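# Hang the ball-filled shallow basket on the stand's peg

## Task

Lift the shallow basket by its cord handle and hang it on the peg of the stand; the task counts only if all of the balls are still inside the basket when it is finished.

## Robot and tools

ROBOT. Two arms, left_arm and right_arm, each ending in a two-finger gripper. Calibrated base positions in the scene frame: left_arm (-0.026, +0.254, +0.041) m, quat_wxyz (+1.000, 0, 0, -0.001); right_arm (-0.010, -0.269, +0.002) m, quat_wxyz (+1.000, 0, 0, +0.025). A camera stand is fixed to the floor behind the arms. Loose objects may get an occasional brief shove from outside.

FRAMES. Scene frame: origin at table-top height, halfway between the nominal bases; +x points out over the table, +z up, left_arm sits on the +y side (arm names do not match image left/right). Reported hand positions, velocities and targets use this frame. Offsets in calls are expressed in each arm's own Hand target axes. Gripper axes: fingers extend along +z and open/close along y. end_effector_position is the point between the pads, roughly 1 cm short of the tips. Printed poses may be a few cm off, worse at long reach.

ROW FORMAT. Every row is 14 numbers in [-1, 1]: dx, dy, dz, rx, ry, rz, opening for left_arm, followed by the same seven for right_arm; both arms always appear. The first six per arm are an offset (not a pose) from that arm's Hand target as it stood when the action or move began, along that target's axes; 1.0 equals 0.6 m of translation or 180 degrees of rotation, and rx, ry, rz form a single rotation vector. Opening is absolute: +1 fully open (0.094 m), -1 closed. Repeating the same offset moves the arm further. To re-request the current Hand target, give all six pose numbers as 0; a zero opening is a real command, so resend the current opening to keep a gripper unchanged.

execute_actions(actions, cameras). actions: a list of actions; each action is up to 15 rows, one per 1/30 s step, and a short table repeats its final row until 15 steps are filled. All rows in an action count from the same start pose. Images return only for an empty list or when cameras names them ("all", a list of names, or [] for none; an unknown name voids the call). An empty list also reveals which fields other results may omit.

move(target, speed, blend, opening_speed, grip_force, blocking, cameras). target: one 14-number row or a list of up to 15 rows, every row offset from the same starting Hand targets. Straight paths, shortest rotation, all arms finishing together, at least 0.5 s, capped at 10 s overall. speed: m/s, 0.002 to 2.9, default 0.25 (rotation up to twice that in rad/s); one value or one per target. blend: corner rounding in metres for lists; 0 stops at each point. opening_speed: change rate on the -1..+1 scale per second, at least 0.2. grip_force: newtons per pad, 10 to 50, one value or one per arm; persists; lower values close slowly (about 16 s from open at 10). blocking=false returns after about 0.5 s while motion continues. Paths do not avoid obstacles or the other arm; faster moves lag, stray and strike harder, and aiming far past a contact presses harder. Avoid routing near an arm's own base, which can flip its shoulder posture. The extra "move:" line reports the ending (done, off_target, moving, held, fault) and limits (paced = pose clipped, held = steps withheld). done means within 10 mm and 2 degrees; neither done nor off_target tells you about contact.

wait(seconds): 0 to 10 s, holding last commands; a running move continues and an ending move returns early. stop(): brakes the current move, needing some distance. zoom_image(camera, region): camera is cam_high, cam_low, cam_left_wrist or cam_right_wrist; region [x0, y0, x1, y1] in pixels from the top-left of that camera's newest image, at most 504 by 504. finished_scene(scene): the integer number of the current scene; irreversible, and the basket must stay hung without the robot.

MOTION NOTES. Each step, commanded orientation is limited to 40 degrees from the measured one. Friction and load can leave a gripper a few cm from its command; the next action (even all zeros) asks again, and if it still falls short send the missing distance. Tiny moves may not start. To release a push, command back past the gripper's current position. Joint ranges (rad): waist -2.618 to 3.054, shoulder 0 to 3.142, elbow 0 to 3.142 (straight at 2.901), wrist pitch and yaw -1.571 to 1.571, wrist roll -2.094 to 2.094.

RESULTS. end_effector_position (m) and end_effector_quat_wxyz; Hand target (next offset base); Tool commands; grip_measured on the opening scale (empty reads up to about 2.5 mm wide; a firm grip reads a little under the part's width). Squeeze rises about 1 N per 0.001 below first touch, then jumps to the force limit near 20 N. Release by commanding well above grip_measured. grip_effort_nm: averaged motor effort, negative closing, with offset; not pad force. Joint torques include gravity, have offsets and noise, and items 1-3 wrap at ±28 N m. Joint velocities may say within noise. Motor temperatures: MOTOR HOT from 75 °C; at 90 °C an OVER-TEMPERATURE FAULT folds that arm and disables it; at 100 °C it goes limp. Holding loads, stretching out or pushing unreachable poses heats motors.

CAMERAS. cam_high, cam_low, cam_left_wrist, cam_right_wrist, each 896x504 (fovy 46.254, 73.944, 58.673, 60.748 degrees).

AVOID. Dropping or releasing moving parts, slamming, hard hits on fixed or heavy things, spilling balls, anything leaving the table, strain on wrist camera cables, any contact between the arms or grippers (closing on the other arm's fingers counts), and arm stops or faults.

Each tool is called after "Emit:" by a JSON object that holds its "name" and its "arguments", one argument or row to a line.

## Session

Emit:
{"name": "execute_actions", "arguments": {
  "actions": []
}}

Scene clock: 0.00 s.
left_arm: end_effector_position=(+0.3701, +0.3043, +0.1569) grip_measured=+1.000 grip_effort_nm=n/a end_effector_quat_wxyz=(+0.602, -0.092, +0.792, +0.049) | right_arm: end_effector_position=(+0.3970, -0.2283, +0.1270) grip_measured=+1.000 grip_effort_nm=n/a end_effector_quat_wxyz=(+0.617, -0.042, +0.785, +0.022)
Joint positions: left_arm=[0.072 1.502 0.361 0.865 -0.122 -0.07 0.094] | right_arm=[0.055 1.529 0.387 0.903 0.016 -0.014 0.094]
Joint velocities: within noise
Joint torques (N m): no reading
Motor temperatures (°C): left_arm=[24 33 44 43 30 26 32] | right_arm=[27 33 39 37 27 25 27]
Heat: left arm: 44 °C; right arm: 39 °C.
Hand target: left_arm +0.3700, +0.3044, +0.1561; +0.599, -0.093, +0.794, +0.049 | right_arm +0.3965, -0.2284, +0.1250; +0.613, -0.042, +0.788, +0.022
Tool commands: left_gripper/opening=+1.0 right_gripper/opening=+1.0

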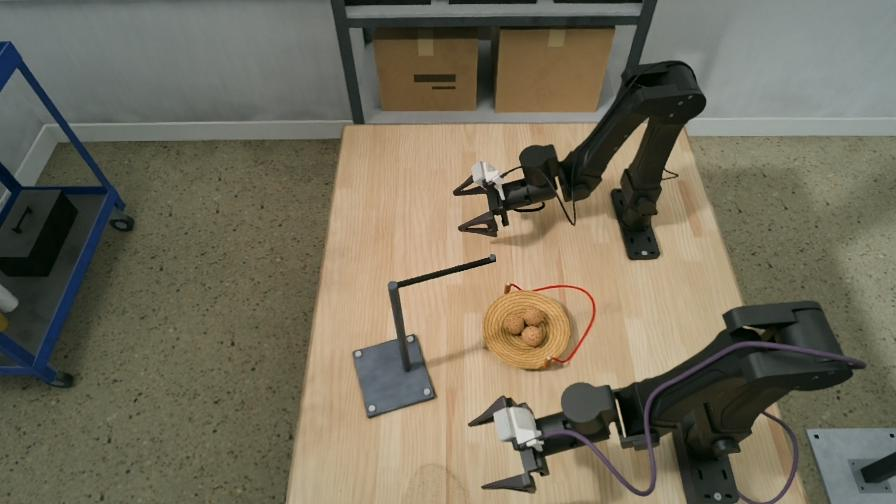

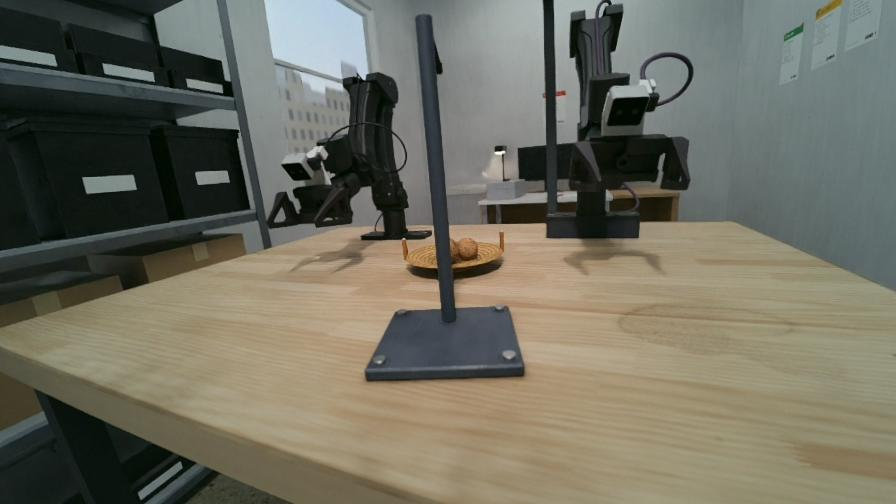

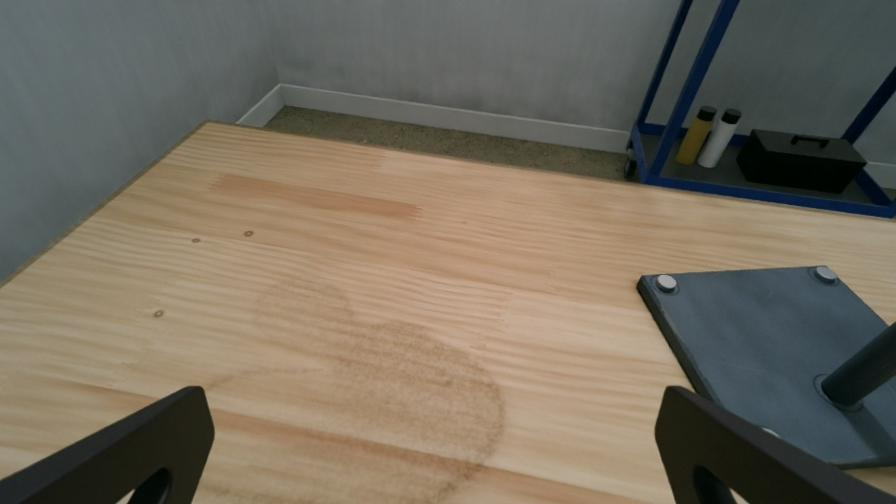

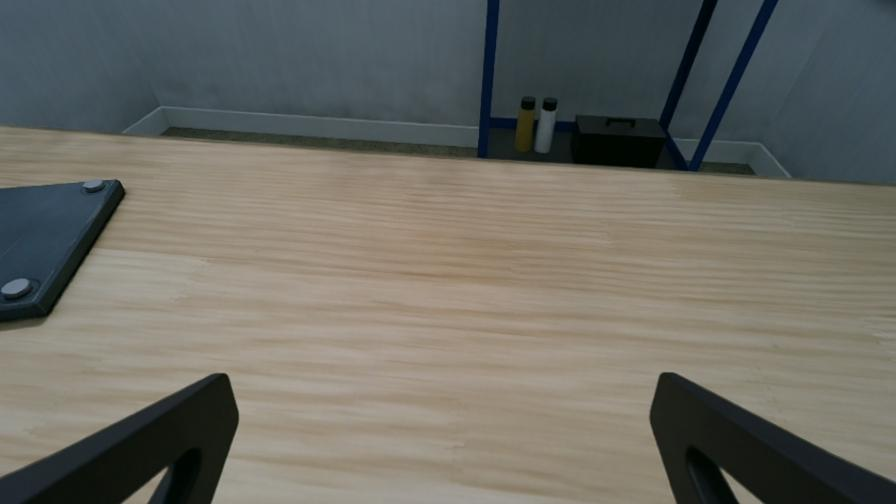

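Emit:
{"name": "zoom_image", "arguments": {
  "camera": "cam_high",
  "region": [340, 230, 640, 420]
}}

Emit:
{"name": "zoom_image", "arguments": {
  "camera": "cam_low",
  "region": [340, 0, 640, 400]
}}

Emit:
{"name": "zoom_image", "arguments": {
  "camera": "cam_high",
  "region": [470, 270, 610, 380]
}}

Scaled by 1.680 from the camera's 896x504 image, which has a finer 1280x720 frame.

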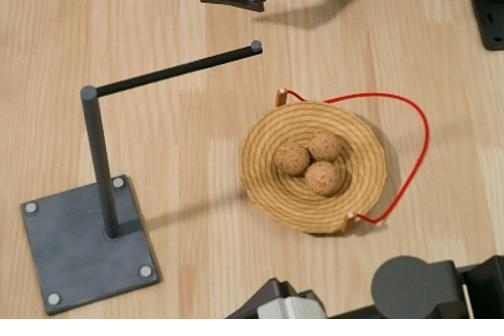

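Scaled by 1.260 from the camera's 896x504 image, which has a finer 1280x720 frame.

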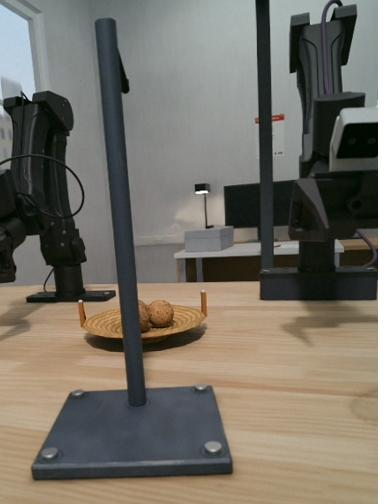

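Scaled by 3.600 from the camera's 896x504 image, which has a finer 1280x720 frame.

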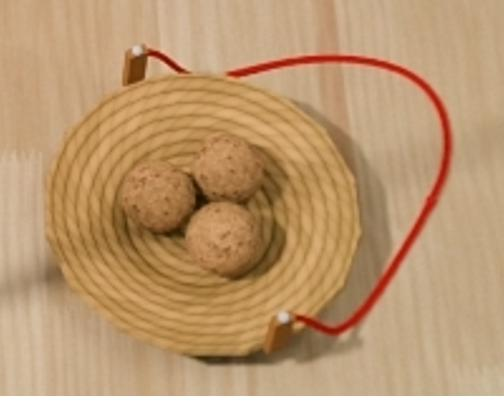

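Emit:
{"name": "move", "arguments": {
  "target": [-0.0578,-0.2307,-0.4563,0.2766,0.3457,0.3838,1,0,0,0,0,0,0,1],
  "cameras": ["cam_high","cam_left_wrist"]
}}

Scene clock: 160.57 s.
left_arm: end_effector_position=(+0.1546, +0.1199, +0.2614) grip_measured=+1.000 grip_effort_nm=-0.03 end_effector_quat_wxyz=(+0.091, +0.552, +0.829, -0.002) | right_arm: end_effector_position=(+0.3970, -0.2283, +0.1270) grip_measured=+1.000 grip_effort_nm=0.02 end_effector_quat_wxyz=(+0.617, -0.042, +0.785, +0.022)
Joint positions: left_arm=[-0.646 1.285 1.432 -1.536 -0.007 0.527 0.094] | right_arm=[0.055 1.529 0.387 0.903 0.016 -0.014 0.094]
Joint torques (N m): left_arm=[-0.46 -5.27 7.98 0.37 0.09 0.08] | right_arm=[0.05 -6.34 6.05 1.56 0 -0.01]
Heat: left arm: 46 °C; right arm: 38 °C.
Hand target: left_arm +0.1498, +0.1204, +0.2699; -0.001, +0.560, +0.829, +0.000 | right_arm +0.3965, -0.2284, +0.1250; +0.613, -0.042, +0.788, +0.022
Off the commanded pose: left_arm 0.010 m, 11 deg | right_arm 0.002 m, 1 deg.
joint sent to its limit (left arm) — joint 4 (wrist pitch), lower limit. The joint targets are off in orientation, not in position.
move: off_target (left_arm)
Images, in order (width x height): cam_high 896x504, cam_left_wrist 896x504.

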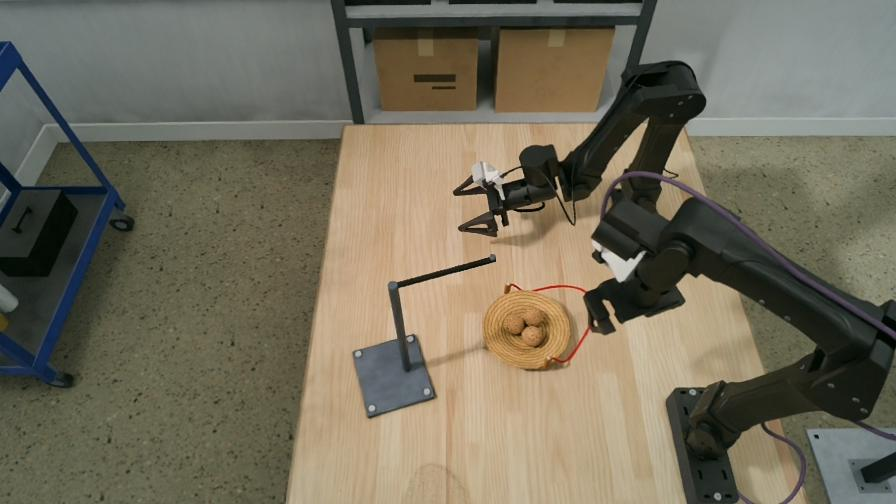

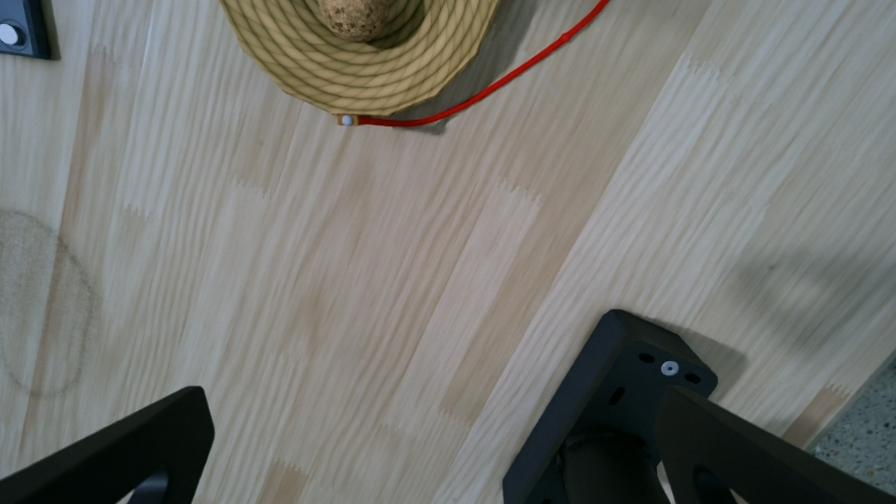

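Emit:
{"name": "move", "arguments": {
  "target": [-0.2142,-0.164,0.1,0,0,0,1,0,0,0,0,0,0,1],
  "cameras": ["cam_high","cam_left_wrist"]
}}

Scene clock: 167.60 s.
left_arm: end_effector_position=(+0.1055, -0.0306, +0.2085) grip_measured=+1.000 grip_effort_nm=-0.03 end_effector_quat_wxyz=(-0.001, +0.563, +0.826, +0.003) | right_arm: end_effector_position=(+0.3970, -0.2283, +0.1270) grip_measured=+1.000 grip_effort_nm=0.02 end_effector_quat_wxyz=(+0.617, -0.042, +0.785, +0.022)
Joint positions: left_arm=[-1.143 1.742 1.66 -1.492 -0.005 0.051 0.094] | right_arm=[0.055 1.529 0.387 0.903 0.016 -0.014 0.094]
Joint torques (N m): left_arm=[-0.02 -7.27 8.58 0.13 0.09 -0.07] | right_arm=[0.06 -6.37 6.08 1.57 0 -0.01]
Heat: left arm: 47 °C; right arm: 38 °C.
Hand target: left_arm +0.1064, -0.0355, +0.2097; -0.001, +0.560, +0.829, +0.000 | right_arm +0.3965, -0.2284, +0.1250; +0.613, -0.042, +0.788, +0.022
Off the commanded pose: left_arm 0.005 m, 1 deg | right_arm 0.002 m, 1 deg.
move: done
Images, in order (width x height): cam_high 896x504, cam_left_wrist 896x504.

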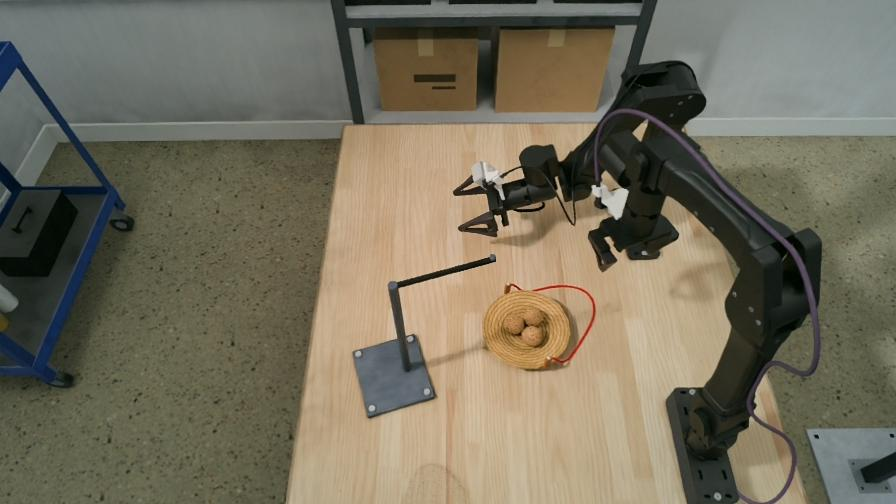

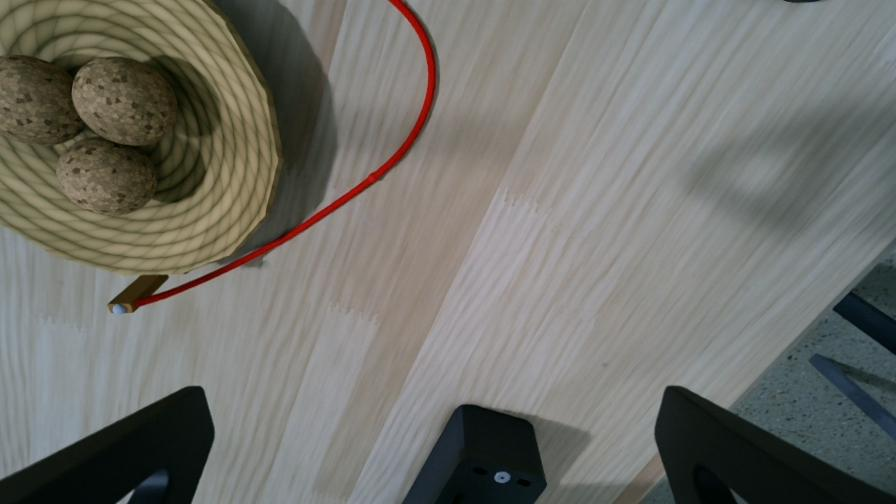

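Emit:
{"name": "move", "arguments": {
  "target": [-0.0557,0.0045,0.15,0,0,0,1,0,0,0,0,0,0,1],
  "cameras": ["cam_high","cam_left_wrist"]
}}

Scene clock: 214.87 s.
left_arm: end_effector_position=(+0.1204, -0.0636, +0.1271) grip_measured=+1.000 grip_effort_nm=-0.03 end_effector_quat_wxyz=(+0.003, +0.563, +0.827, +0.001) | right_arm: end_effector_position=(+0.3970, -0.2283, +0.1270) grip_measured=+1.000 grip_effort_nm=0.02 end_effector_quat_wxyz=(+0.617, -0.042, +0.785, +0.022)
Joint positions: left_arm=[-1.143 1.871 1.496 -1.191 -0.005 0.051 0.094] | right_arm=[0.055 1.529 0.387 0.903 0.016 -0.014 0.094]
Joint torques (N m): left_arm=[0.25 -8.65 6.02 0.42 0.08 -0.04] | right_arm=[0.06 -6.35 6.05 1.55 0.01 -0.01]
Motor temperatures (°C): left_arm=[24 33 47 38 28 26 29] | right_arm=[26 32 37 38 25 24 25]
Heat: left arm: 47 °C; right arm: 38 °C.
Hand target: left_arm +0.1213, -0.0653, +0.1196; -0.001, +0.560, +0.829, +0.000 | right_arm +0.3965, -0.2284, +0.1250; +0.613, -0.042, +0.788, +0.022
Off the commanded pose: left_arm 0.008 m, 1 deg | right_arm 0.002 m, 1 deg.
move: done
Images, in order (width x height): cam_high 896x504, cam_left_wrist 896x504.

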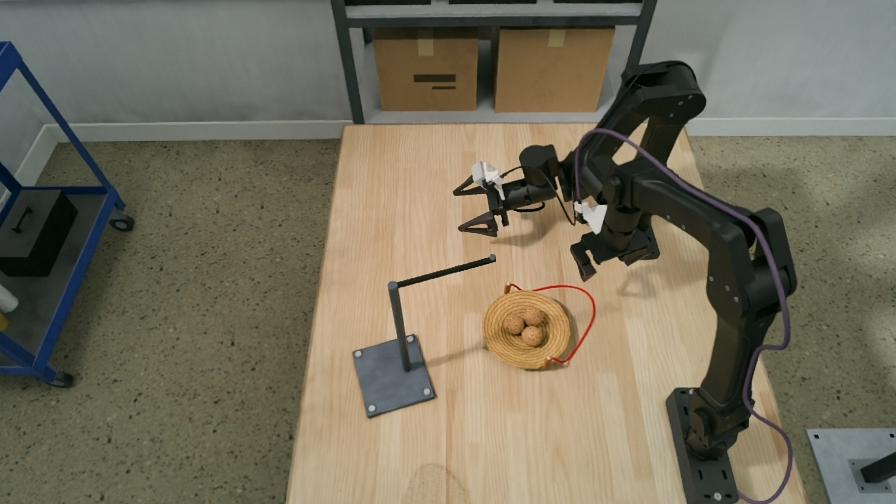

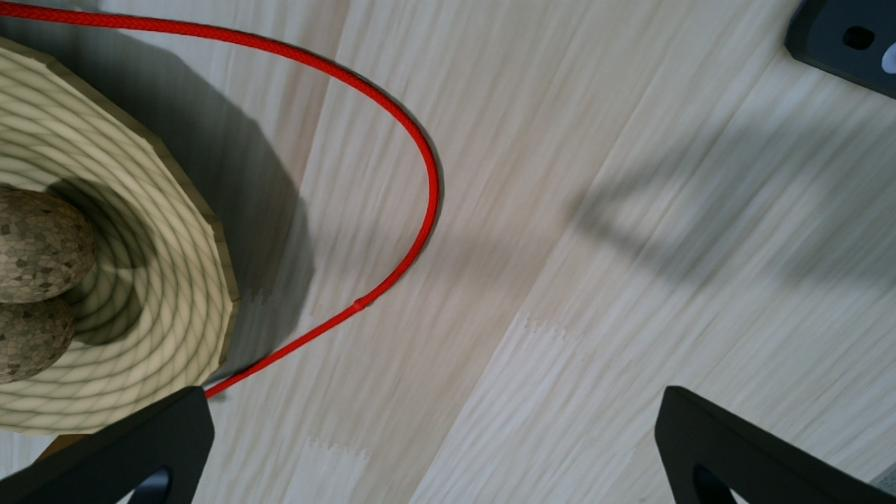

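Emit:
{"name": "move", "arguments": {
  "target": [0.005,0,0.149,0,0,0,0.1,0,0,0,0,0,0,1],
  "speed": 0.12,
  "cameras": ["cam_high","cam_low","cam_left_wrist"]
}}

Scene clock: 230.23 s.
left_arm: end_effector_position=(+0.1207, -0.0643, +0.0412) grip_measured=+0.102 grip_effort_nm=-0.15 end_effector_quat_wxyz=(+0.007, +0.563, +0.827, -0.002) | right_arm: end_effector_position=(+0.3970, -0.2283, +0.1270) grip_measured=+1.000 grip_effort_nm=0.02 end_effector_quat_wxyz=(+0.617, -0.042, +0.785, +0.022)
Joint positions: left_arm=[-1.143 1.961 1.261 -0.856 -0.005 0.051 0.052] | right_arm=[0.055 1.529 0.387 0.903 0.016 -0.014 0.094]
Joint torques (N m): left_arm=[0.28 -8.36 5.08 0.46 0.08 -0.04] | right_arm=[0.17 -6.34 6.08 1.56 0 -0.01]
Heat: left arm: 45 °C; right arm: 37 °C.
Hand target: left_arm +0.1201, -0.0624, +0.0303; -0.001, +0.560, +0.829, +0.000 | right_arm +0.3965, -0.2284, +0.1250; +0.613, -0.042, +0.788, +0.022
Off the commanded pose: left_arm 0.011 m, 1 deg | right_arm 0.002 m, 1 deg.
move: off_target (left_arm)
Images, in order (width x height): cam_high 896x504, cam_low 896x504, cam_left_wrist 896x504.

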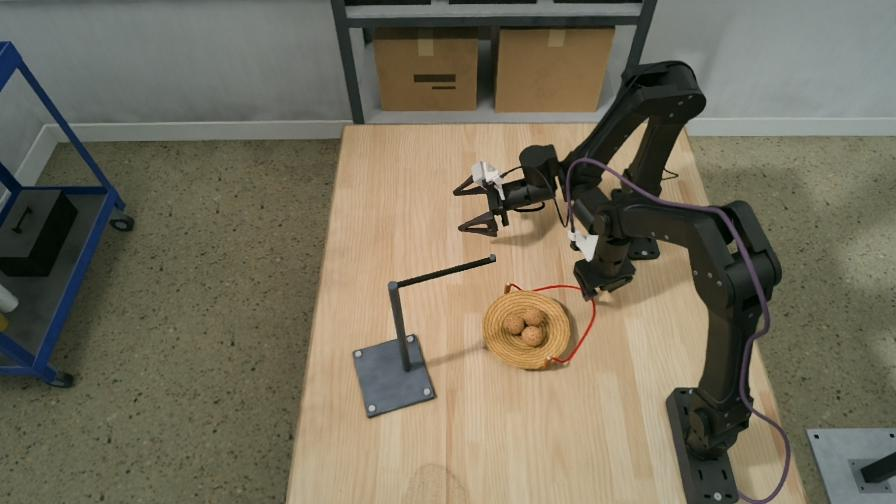

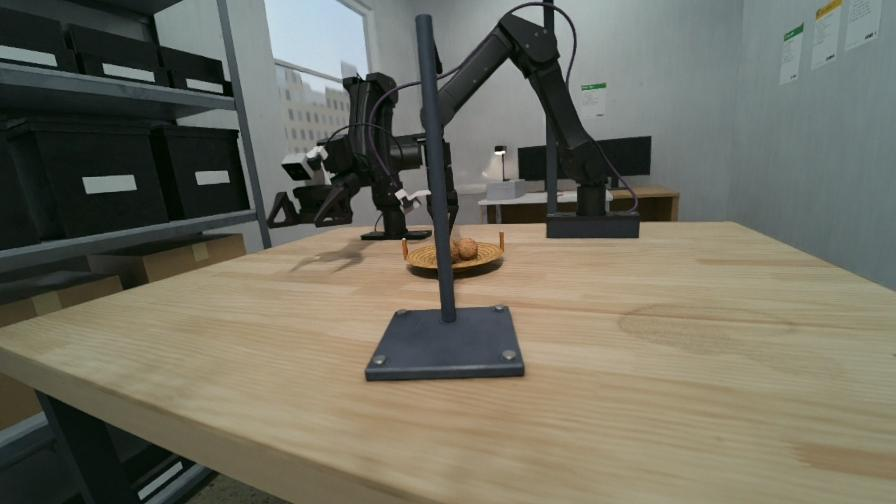

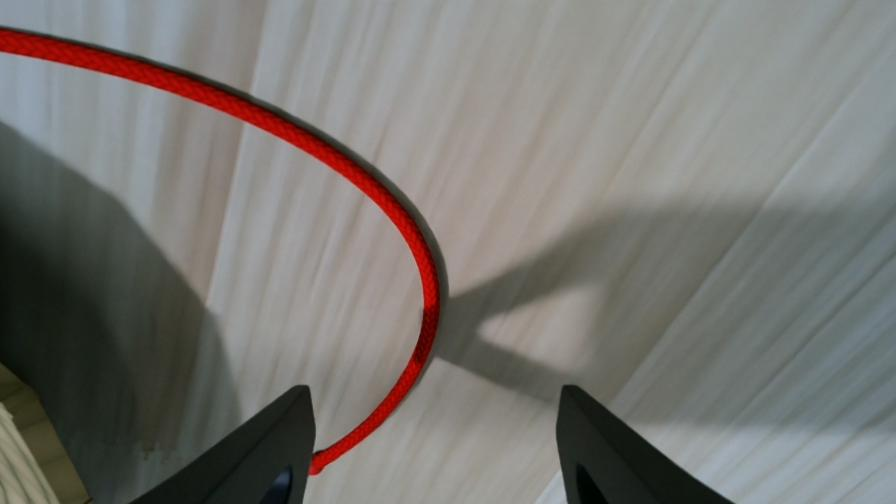

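Emit:
{"name": "move", "arguments": {
  "target": [0,0,0.03333,0,0,0,0.1,0,0,0,0,0,0,1],
  "speed": 0.06,
  "cameras": ["cam_left_wrist"]
}}

Scene clock: 239.67 s.
left_arm: end_effector_position=(+0.1215, -0.0660, +0.0231) grip_measured=+0.102 grip_effort_nm=-0.15 end_effector_quat_wxyz=(+0.010, +0.563, +0.827, -0.003) | right_arm: end_effector_position=(+0.3970, -0.2283, +0.1270) grip_measured=+1.000 grip_effort_nm=0.02 end_effector_quat_wxyz=(+0.617, -0.042, +0.785, +0.022)
Joint positions: left_arm=[-1.143 1.995 1.23 -0.785 -0.005 0.051 0.052] | right_arm=[0.055 1.529 0.387 0.903 0.016 -0.014 0.094]
Joint torques (N m): left_arm=[0.28 -8.18 4.66 0.47 0.09 -0.04] | right_arm=[0.05 -6.34 6.05 1.57 0.01 -0.01]
Heat: left arm: 45 °C; right arm: 37 °C.
Hand target: left_arm +0.1201, -0.0624, +0.0103; -0.001, +0.560, +0.829, +0.000 | right_arm +0.3965, -0.2284, +0.1250; +0.613, -0.042, +0.788, +0.022
Off the commanded pose: left_arm 0.013 m, 1 deg | right_arm 0.002 m, 1 deg.
move: off_target (left_arm)
Images, in order (width x height): cam_left_wrist 896x504.

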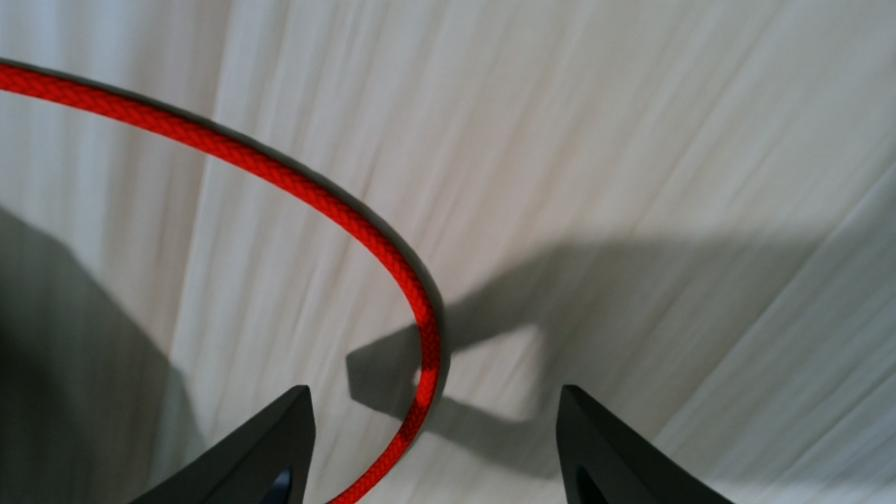

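Emit:
{"name": "move", "arguments": {
  "target": [0,0,0.016,0,0,0,0.1,0,0,0,0,0,0,1],
  "speed": 0.04,
  "cameras": ["cam_left_wrist"]
}}

Scene clock: 244.40 s.
left_arm: end_effector_position=(+0.1219, -0.0667, +0.0141) grip_measured=+0.102 grip_effort_nm=-0.15 end_effector_quat_wxyz=(+0.011, +0.563, +0.827, -0.004) | right_arm: end_effector_position=(+0.3970, -0.2283, +0.1270) grip_measured=+1.000 grip_effort_nm=0.02 end_effector_quat_wxyz=(+0.617, -0.042, +0.785, +0.022)
Joint positions: left_arm=[-1.143 2.014 1.216 -0.751 -0.005 0.051 0.052] | right_arm=[0.055 1.529 0.387 0.903 0.016 -0.014 0.094]
Joint torques (N m): left_arm=[0.27 -8.16 4.46 0.47 0.08 -0.04] | right_arm=[0.05 -6.34 6.05 1.57 0.01 -0.01]
Heat: left arm: 45 °C; right arm: 37 °C.
Hand target: left_arm +0.1201, -0.0623, +0.0006; -0.001, +0.560, +0.829, +0.000 | right_arm +0.3965, -0.2284, +0.1250; +0.613, -0.042, +0.788, +0.022
Off the commanded pose: left_arm 0.014 m, 1 deg | right_arm 0.002 m, 1 deg.
move: off_target (left_arm)
Images, in order (width x height): cam_left_wrist 896x504.

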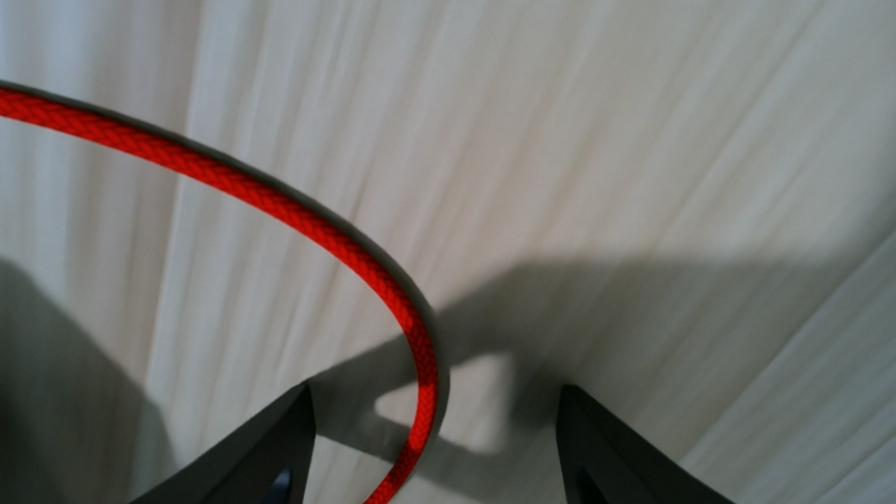

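Emit:
{"name": "move", "arguments": {
  "target": [0,0,0.006,0,0,0,0.1,0,0,0,0,0,0,1],
  "speed": 0.04,
  "cameras": ["cam_left_wrist"]
}}

Emit:
{"name": "move", "arguments": {
  "target": [0,0,0,0,0,0,-1,0,0,0,0,0,0,1],
  "opening_speed": 0.5,
  "cameras": ["cam_high","cam_left_wrist"]
}}

Scene clock: 251.37 s.
left_arm: end_effector_position=(+0.1226, -0.0685, +0.0139) grip_measured=+0.102 grip_effort_nm=-0.15 end_effector_quat_wxyz=(+0.014, +0.563, +0.826, -0.006) | right_arm: end_effector_position=(+0.3970, -0.2283, +0.1270) grip_measured=+1.000 grip_effort_nm=0.02 end_effector_quat_wxyz=(+0.617, -0.042, +0.785, +0.022)
Joint positions: left_arm=[-1.143 2.014 1.216 -0.743 -0.005 0.051 0.052] | right_arm=[0.055 1.529 0.387 0.903 0.016 -0.014 0.094]
Joint torques (N m): left_arm=[0.28 -7.65 4.05 0.55 0.08 -0.04] | right_arm=[0.06 -6.34 6.09 1.56 0 0]
Heat: left arm: 44 °C; right arm: 37 °C.
Hand target: left_arm +0.1201, -0.0623, -0.0029; -0.001, +0.560, +0.829, +0.000 | right_arm +0.3965, -0.2284, +0.1250; +0.613, -0.042, +0.788, +0.022
Off the commanded pose: left_arm 0.018 m, 2 deg | right_arm 0.002 m, 1 deg.
move: off_target (left_arm)
Images, in order (width x height): cam_left_wrist 896x504.

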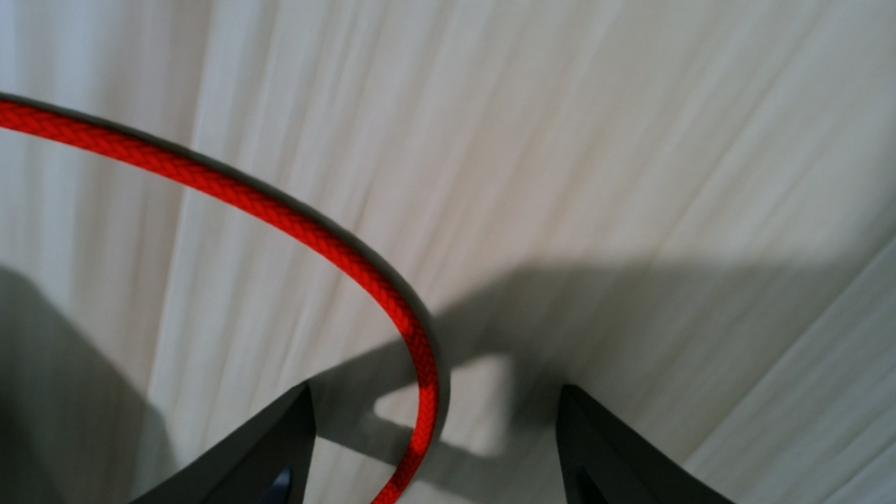

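Scene clock: 253.77 s.
left_arm: end_effector_position=(+0.1233, -0.0697, +0.0139) grip_measured=-0.965 grip_effort_nm=-0.96 end_effector_quat_wxyz=(+0.016, +0.563, +0.826, -0.007) | right_arm: end_effector_position=(+0.3970, -0.2283, +0.1270) grip_measured=+1.000 grip_effort_nm=0.02 end_effector_quat_wxyz=(+0.617, -0.042, +0.785, +0.022)
Joint positions: left_arm=[-1.143 2.014 1.216 -0.738 -0.005 0.051 0.002] | right_arm=[0.055 1.529 0.387 0.903 0.016 -0.014 0.094]
Joint torques (N m): left_arm=[0.27 -7.66 4.05 0.5 0.09 -0.04] | right_arm=[0.05 -6.34 6.04 1.56 0 -0.01]
Heat: left arm: 44 °C; right arm: 37 °C.
Hand target: left_arm +0.1200, -0.0624, -0.0029; -0.001, +0.560, +0.829, +0.000 | right_arm +0.3965, -0.2284, +0.1250; +0.613, -0.042, +0.788, +0.022
Off the commanded pose: left_arm 0.019 m, 2 deg | right_arm 0.002 m, 1 deg.
move: off_target (left_arm)
Images, in order (width x height): cam_high 896x504, cam_left_wrist 896x504.

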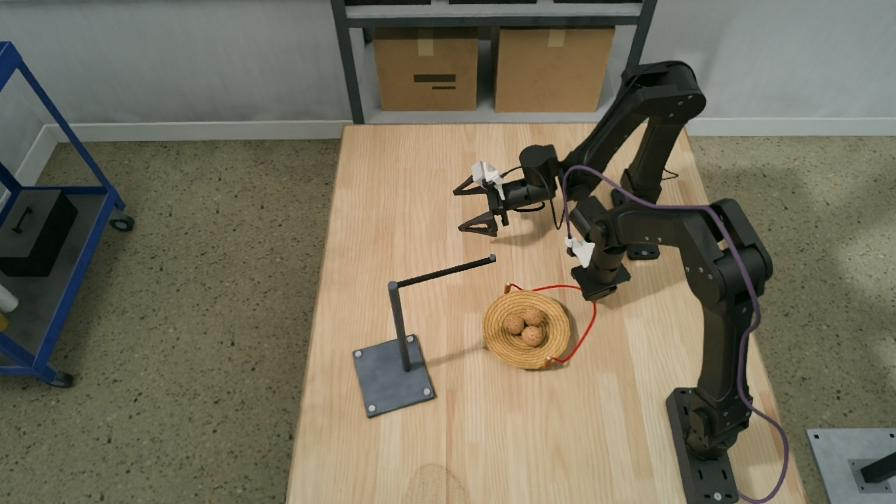

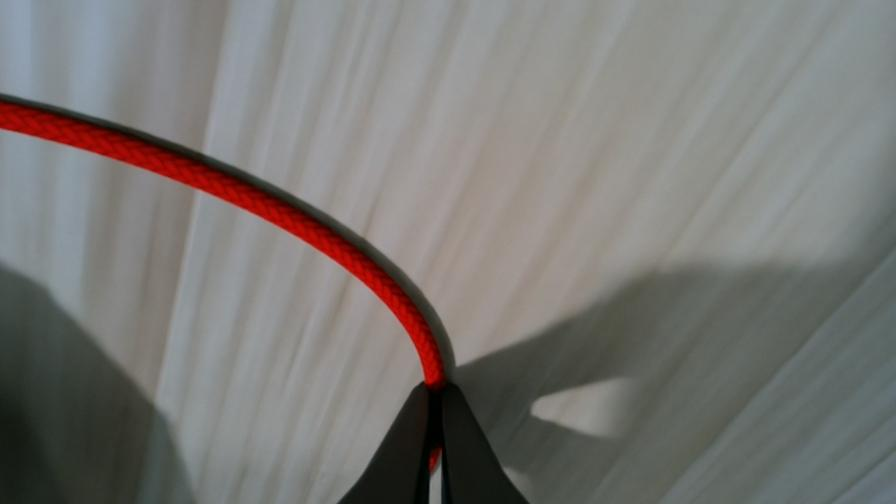

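Emit:
{"name": "move", "arguments": {
  "target": [
    [0.003,0.091,-0.172,0,0,0,-1,0,0,0,0,0,0,1],
    [0.011,0.2507,-0.3133,0,0,0,-1,0,0,0,0,0,0,1]
  ],
  "speed": 0.12,
  "blend": [0.03,0],
  "cameras": ["cam_high","cam_low","cam_left_wrist"]
}}

Scene clock: 266.60 s.
left_arm: end_effector_position=(+0.2569, +0.0006, +0.1898) grip_measured=-0.970 grip_effort_nm=-1.06 end_effector_quat_wxyz=(+0.012, +0.556, +0.831, +0.000) | right_arm: end_effector_position=(+0.3970, -0.2283, +0.1270) grip_measured=+1.000 grip_effort_nm=0.02 end_effector_quat_wxyz=(+0.617, -0.042, +0.785, +0.022)
Joint positions: left_arm=[-0.732 1.975 1.887 -1.458 -0.003 0.445 0.001] | right_arm=[0.055 1.529 0.387 0.903 0.016 -0.014 0.094]
Joint torques (N m): left_arm=[0.05 -8.7 8.49 0.03 0.06 0.09] | right_arm=[0.05 -6.35 6.05 1.57 0 -0.02]
Heat: left arm: 44 °C; right arm: 37 °C.
Hand target: left_arm +0.2573, -0.0004, +0.1850; -0.001, +0.560, +0.829, +0.000 | right_arm +0.3965, -0.2284, +0.1250; +0.613, -0.042, +0.788, +0.022
Off the commanded pose: left_arm 0.005 m, 2 deg | right_arm 0.002 m, 1 deg.
move: done
Images, in order (width x height): cam_high 896x504, cam_low 896x504, cam_left_wrist 896x504.

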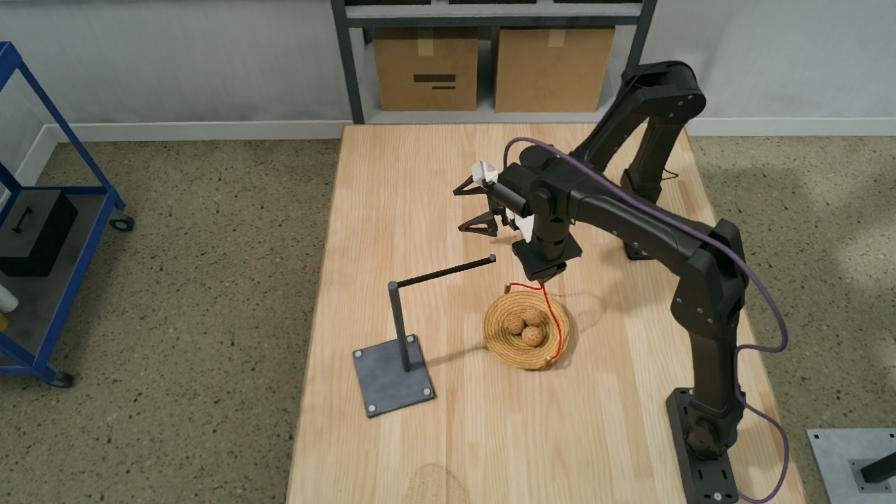

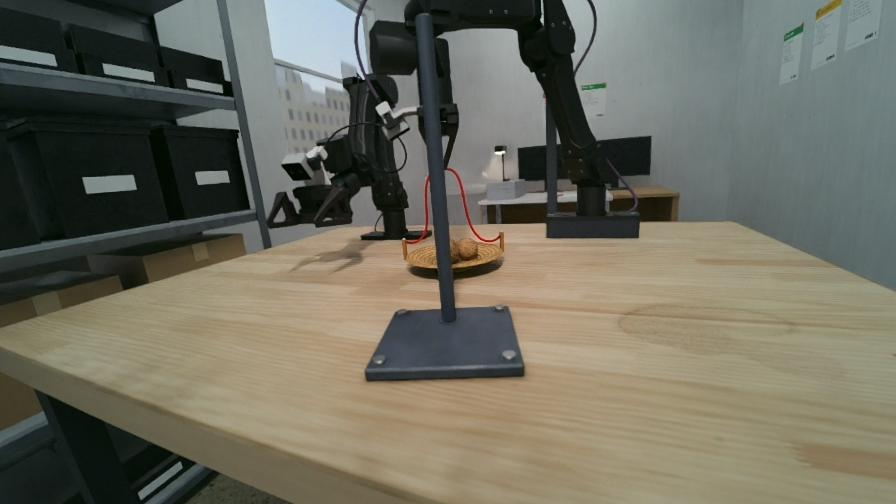

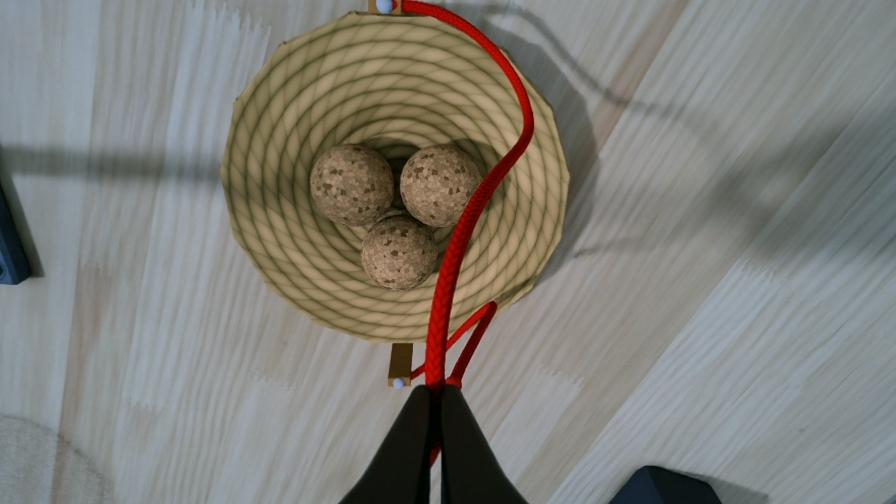

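Emit:
{"name": "move", "arguments": {
  "target": [0,0.036,-0.0833,0,0,0,-1,0,0,0,0,0,0,1],
  "speed": 0.08,
  "cameras": ["cam_high","cam_low","cam_left_wrist"]
}}

Scene clock: 274.43 s.
left_arm: end_effector_position=(+0.2776, +0.0054, +0.2227) grip_measured=-0.970 grip_effort_nm=-1.05 end_effector_quat_wxyz=(+0.043, +0.558, +0.829, -0.003) | right_arm: end_effector_position=(+0.3970, -0.2283, +0.1270) grip_measured=+1.000 grip_effort_nm=0.02 end_effector_quat_wxyz=(+0.617, -0.042, +0.785, +0.022)
Joint positions: left_arm=[-0.688 1.996 2.047 -1.536 -0.003 0.494 0.001] | right_arm=[0.055 1.529 0.387 0.903 0.016 -0.014 0.094]
Joint torques (N m): left_arm=[0.43 -13.08 8.51 0.14 0.06 0.11] | right_arm=[0.03 -6.39 6.08 1.57 0 0]
Heat: left arm: 45 °C; right arm: 37 °C.
Hand target: left_arm +0.2774, +0.0075, +0.2351; -0.001, +0.560, +0.829, +0.000 | right_arm +0.3965, -0.2284, +0.1250; +0.613, -0.042, +0.788, +0.022
Off the commanded pose: left_arm 0.012 m, 5 deg | right_arm 0.002 m, 1 deg.
joint sent to its limit (left arm) — joint 4 (wrist pitch), lower limit. The joint targets are off in orientation, not in position.
move: off_target (left_arm)
Images, in order (width x height): cam_high 896x504, cam_low 896x504, cam_left_wrist 896x504.

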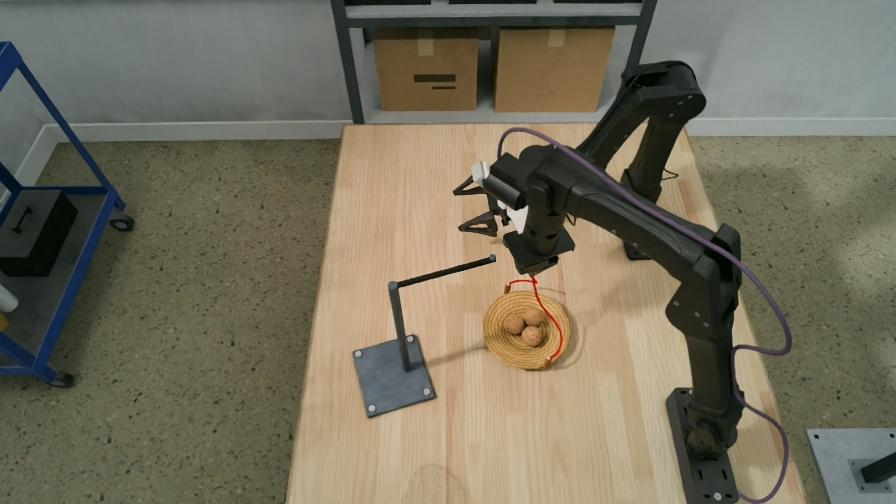

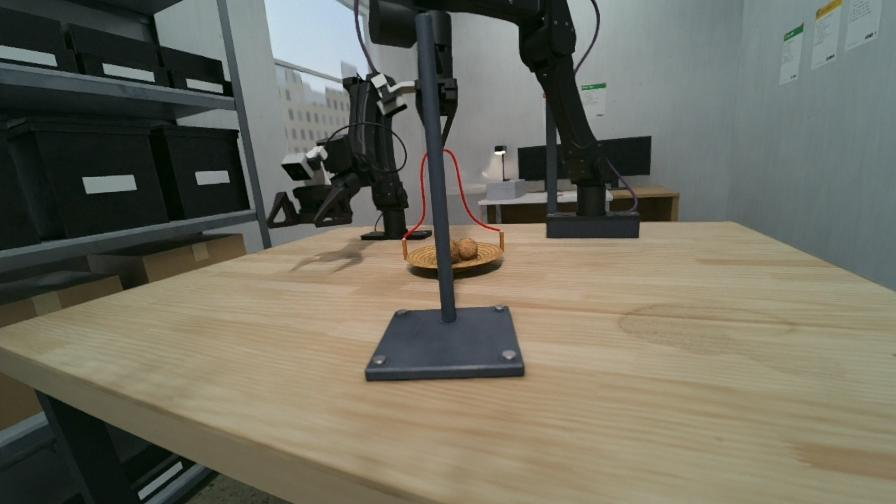

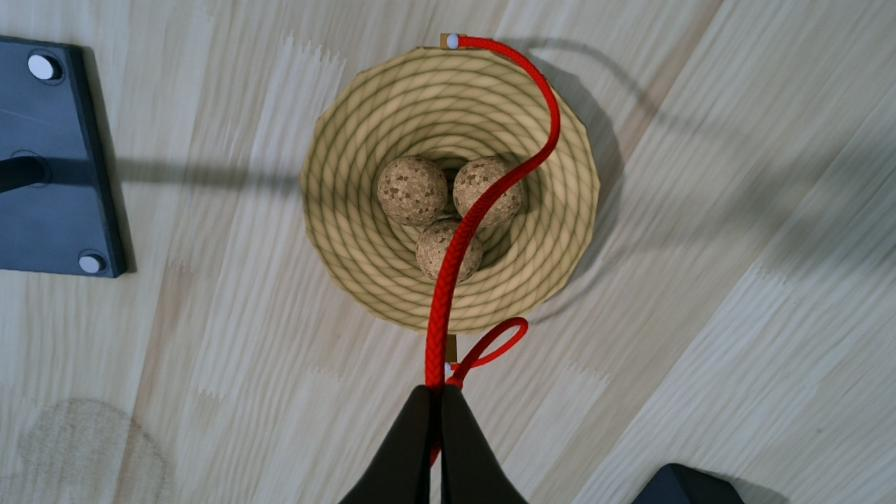

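Emit:
{"name": "move", "arguments": {
  "target": [0.003,-0.008,-0.067,0,-0.1667,0,-1,0,0,0,0,0,0,1],
  "speed": 0.06,
  "cameras": ["cam_high","cam_low","cam_left_wrist"]
}}

Scene clock: 298.10 s.
left_arm: end_effector_position=(+0.2750, +0.0057, +0.2675) grip_measured=-0.970 grip_effort_nm=-1.06 end_effector_quat_wxyz=(+0.199, +0.539, +0.807, -0.139) | right_arm: end_effector_position=(+0.3970, -0.2283, +0.1270) grip_measured=+1.000 grip_effort_nm=0.02 end_effector_quat_wxyz=(+0.617, -0.042, +0.785, +0.022)
Joint positions: left_arm=[-0.56 1.677 1.714 -1.203 0.284 0.558 0.001] | right_arm=[0.055 1.529 0.387 0.903 0.016 -0.014 0.094]
Joint torques (N m): left_arm=[0.58 -11.86 5.61 1.19 0.34 0.09] | right_arm=[0.06 -6.37 6.05 1.56 0.01 0]
Motor temperatures (°C): left_arm=[24 38 46 35 27 26 30] | right_arm=[26 31 36 37 24 24 25]
Heat: left arm: 46 °C; right arm: 37 °C.
Hand target: left_arm +0.2723, +0.0074, +0.2751; +0.214, +0.541, +0.801, -0.145 | right_arm +0.3965, -0.2284, +0.1250; +0.613, -0.042, +0.788, +0.022
Off the commanded pose: left_arm 0.008 m, 2 deg | right_arm 0.002 m, 1 deg.
move: done
Images, in order (width x height): cam_high 896x504, cam_low 896x504, cam_left_wrist 896x504.

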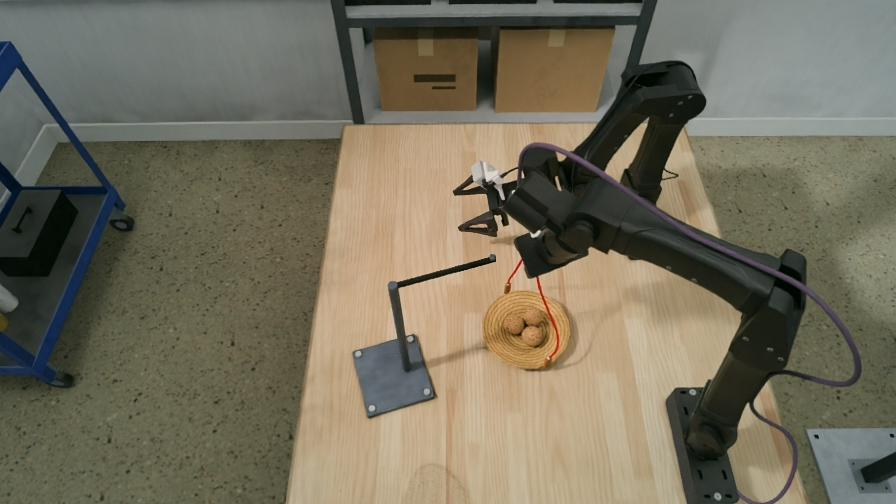

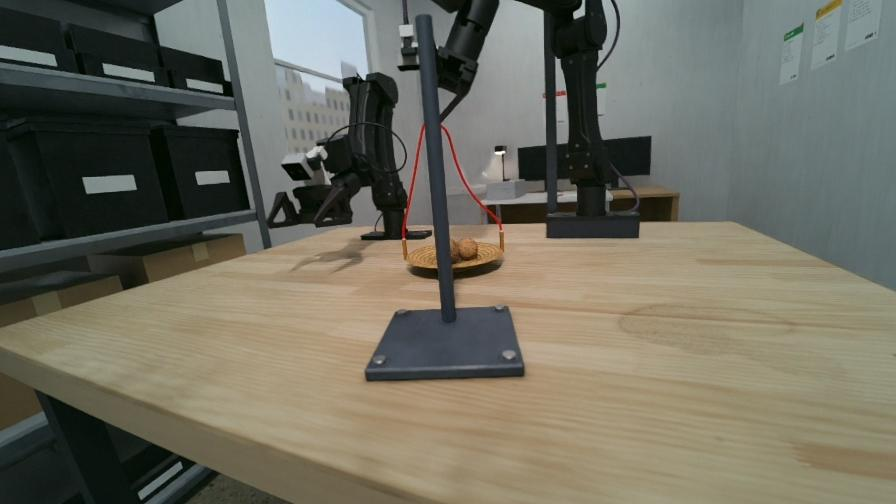

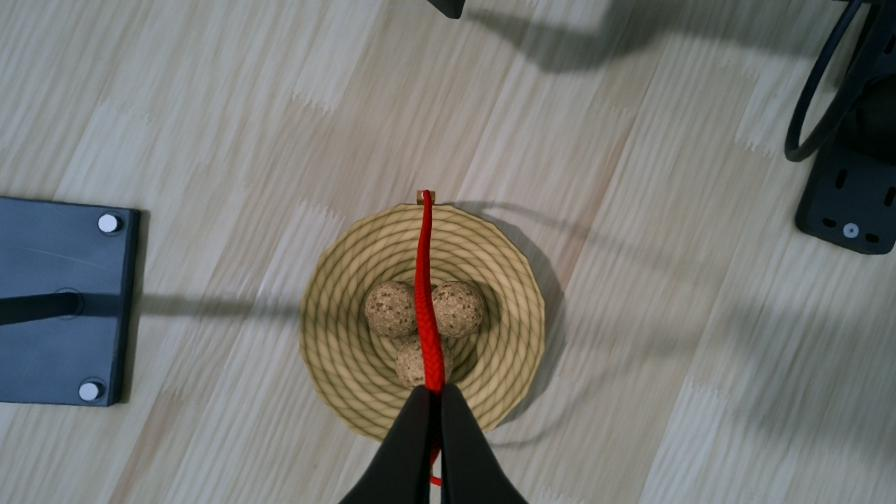

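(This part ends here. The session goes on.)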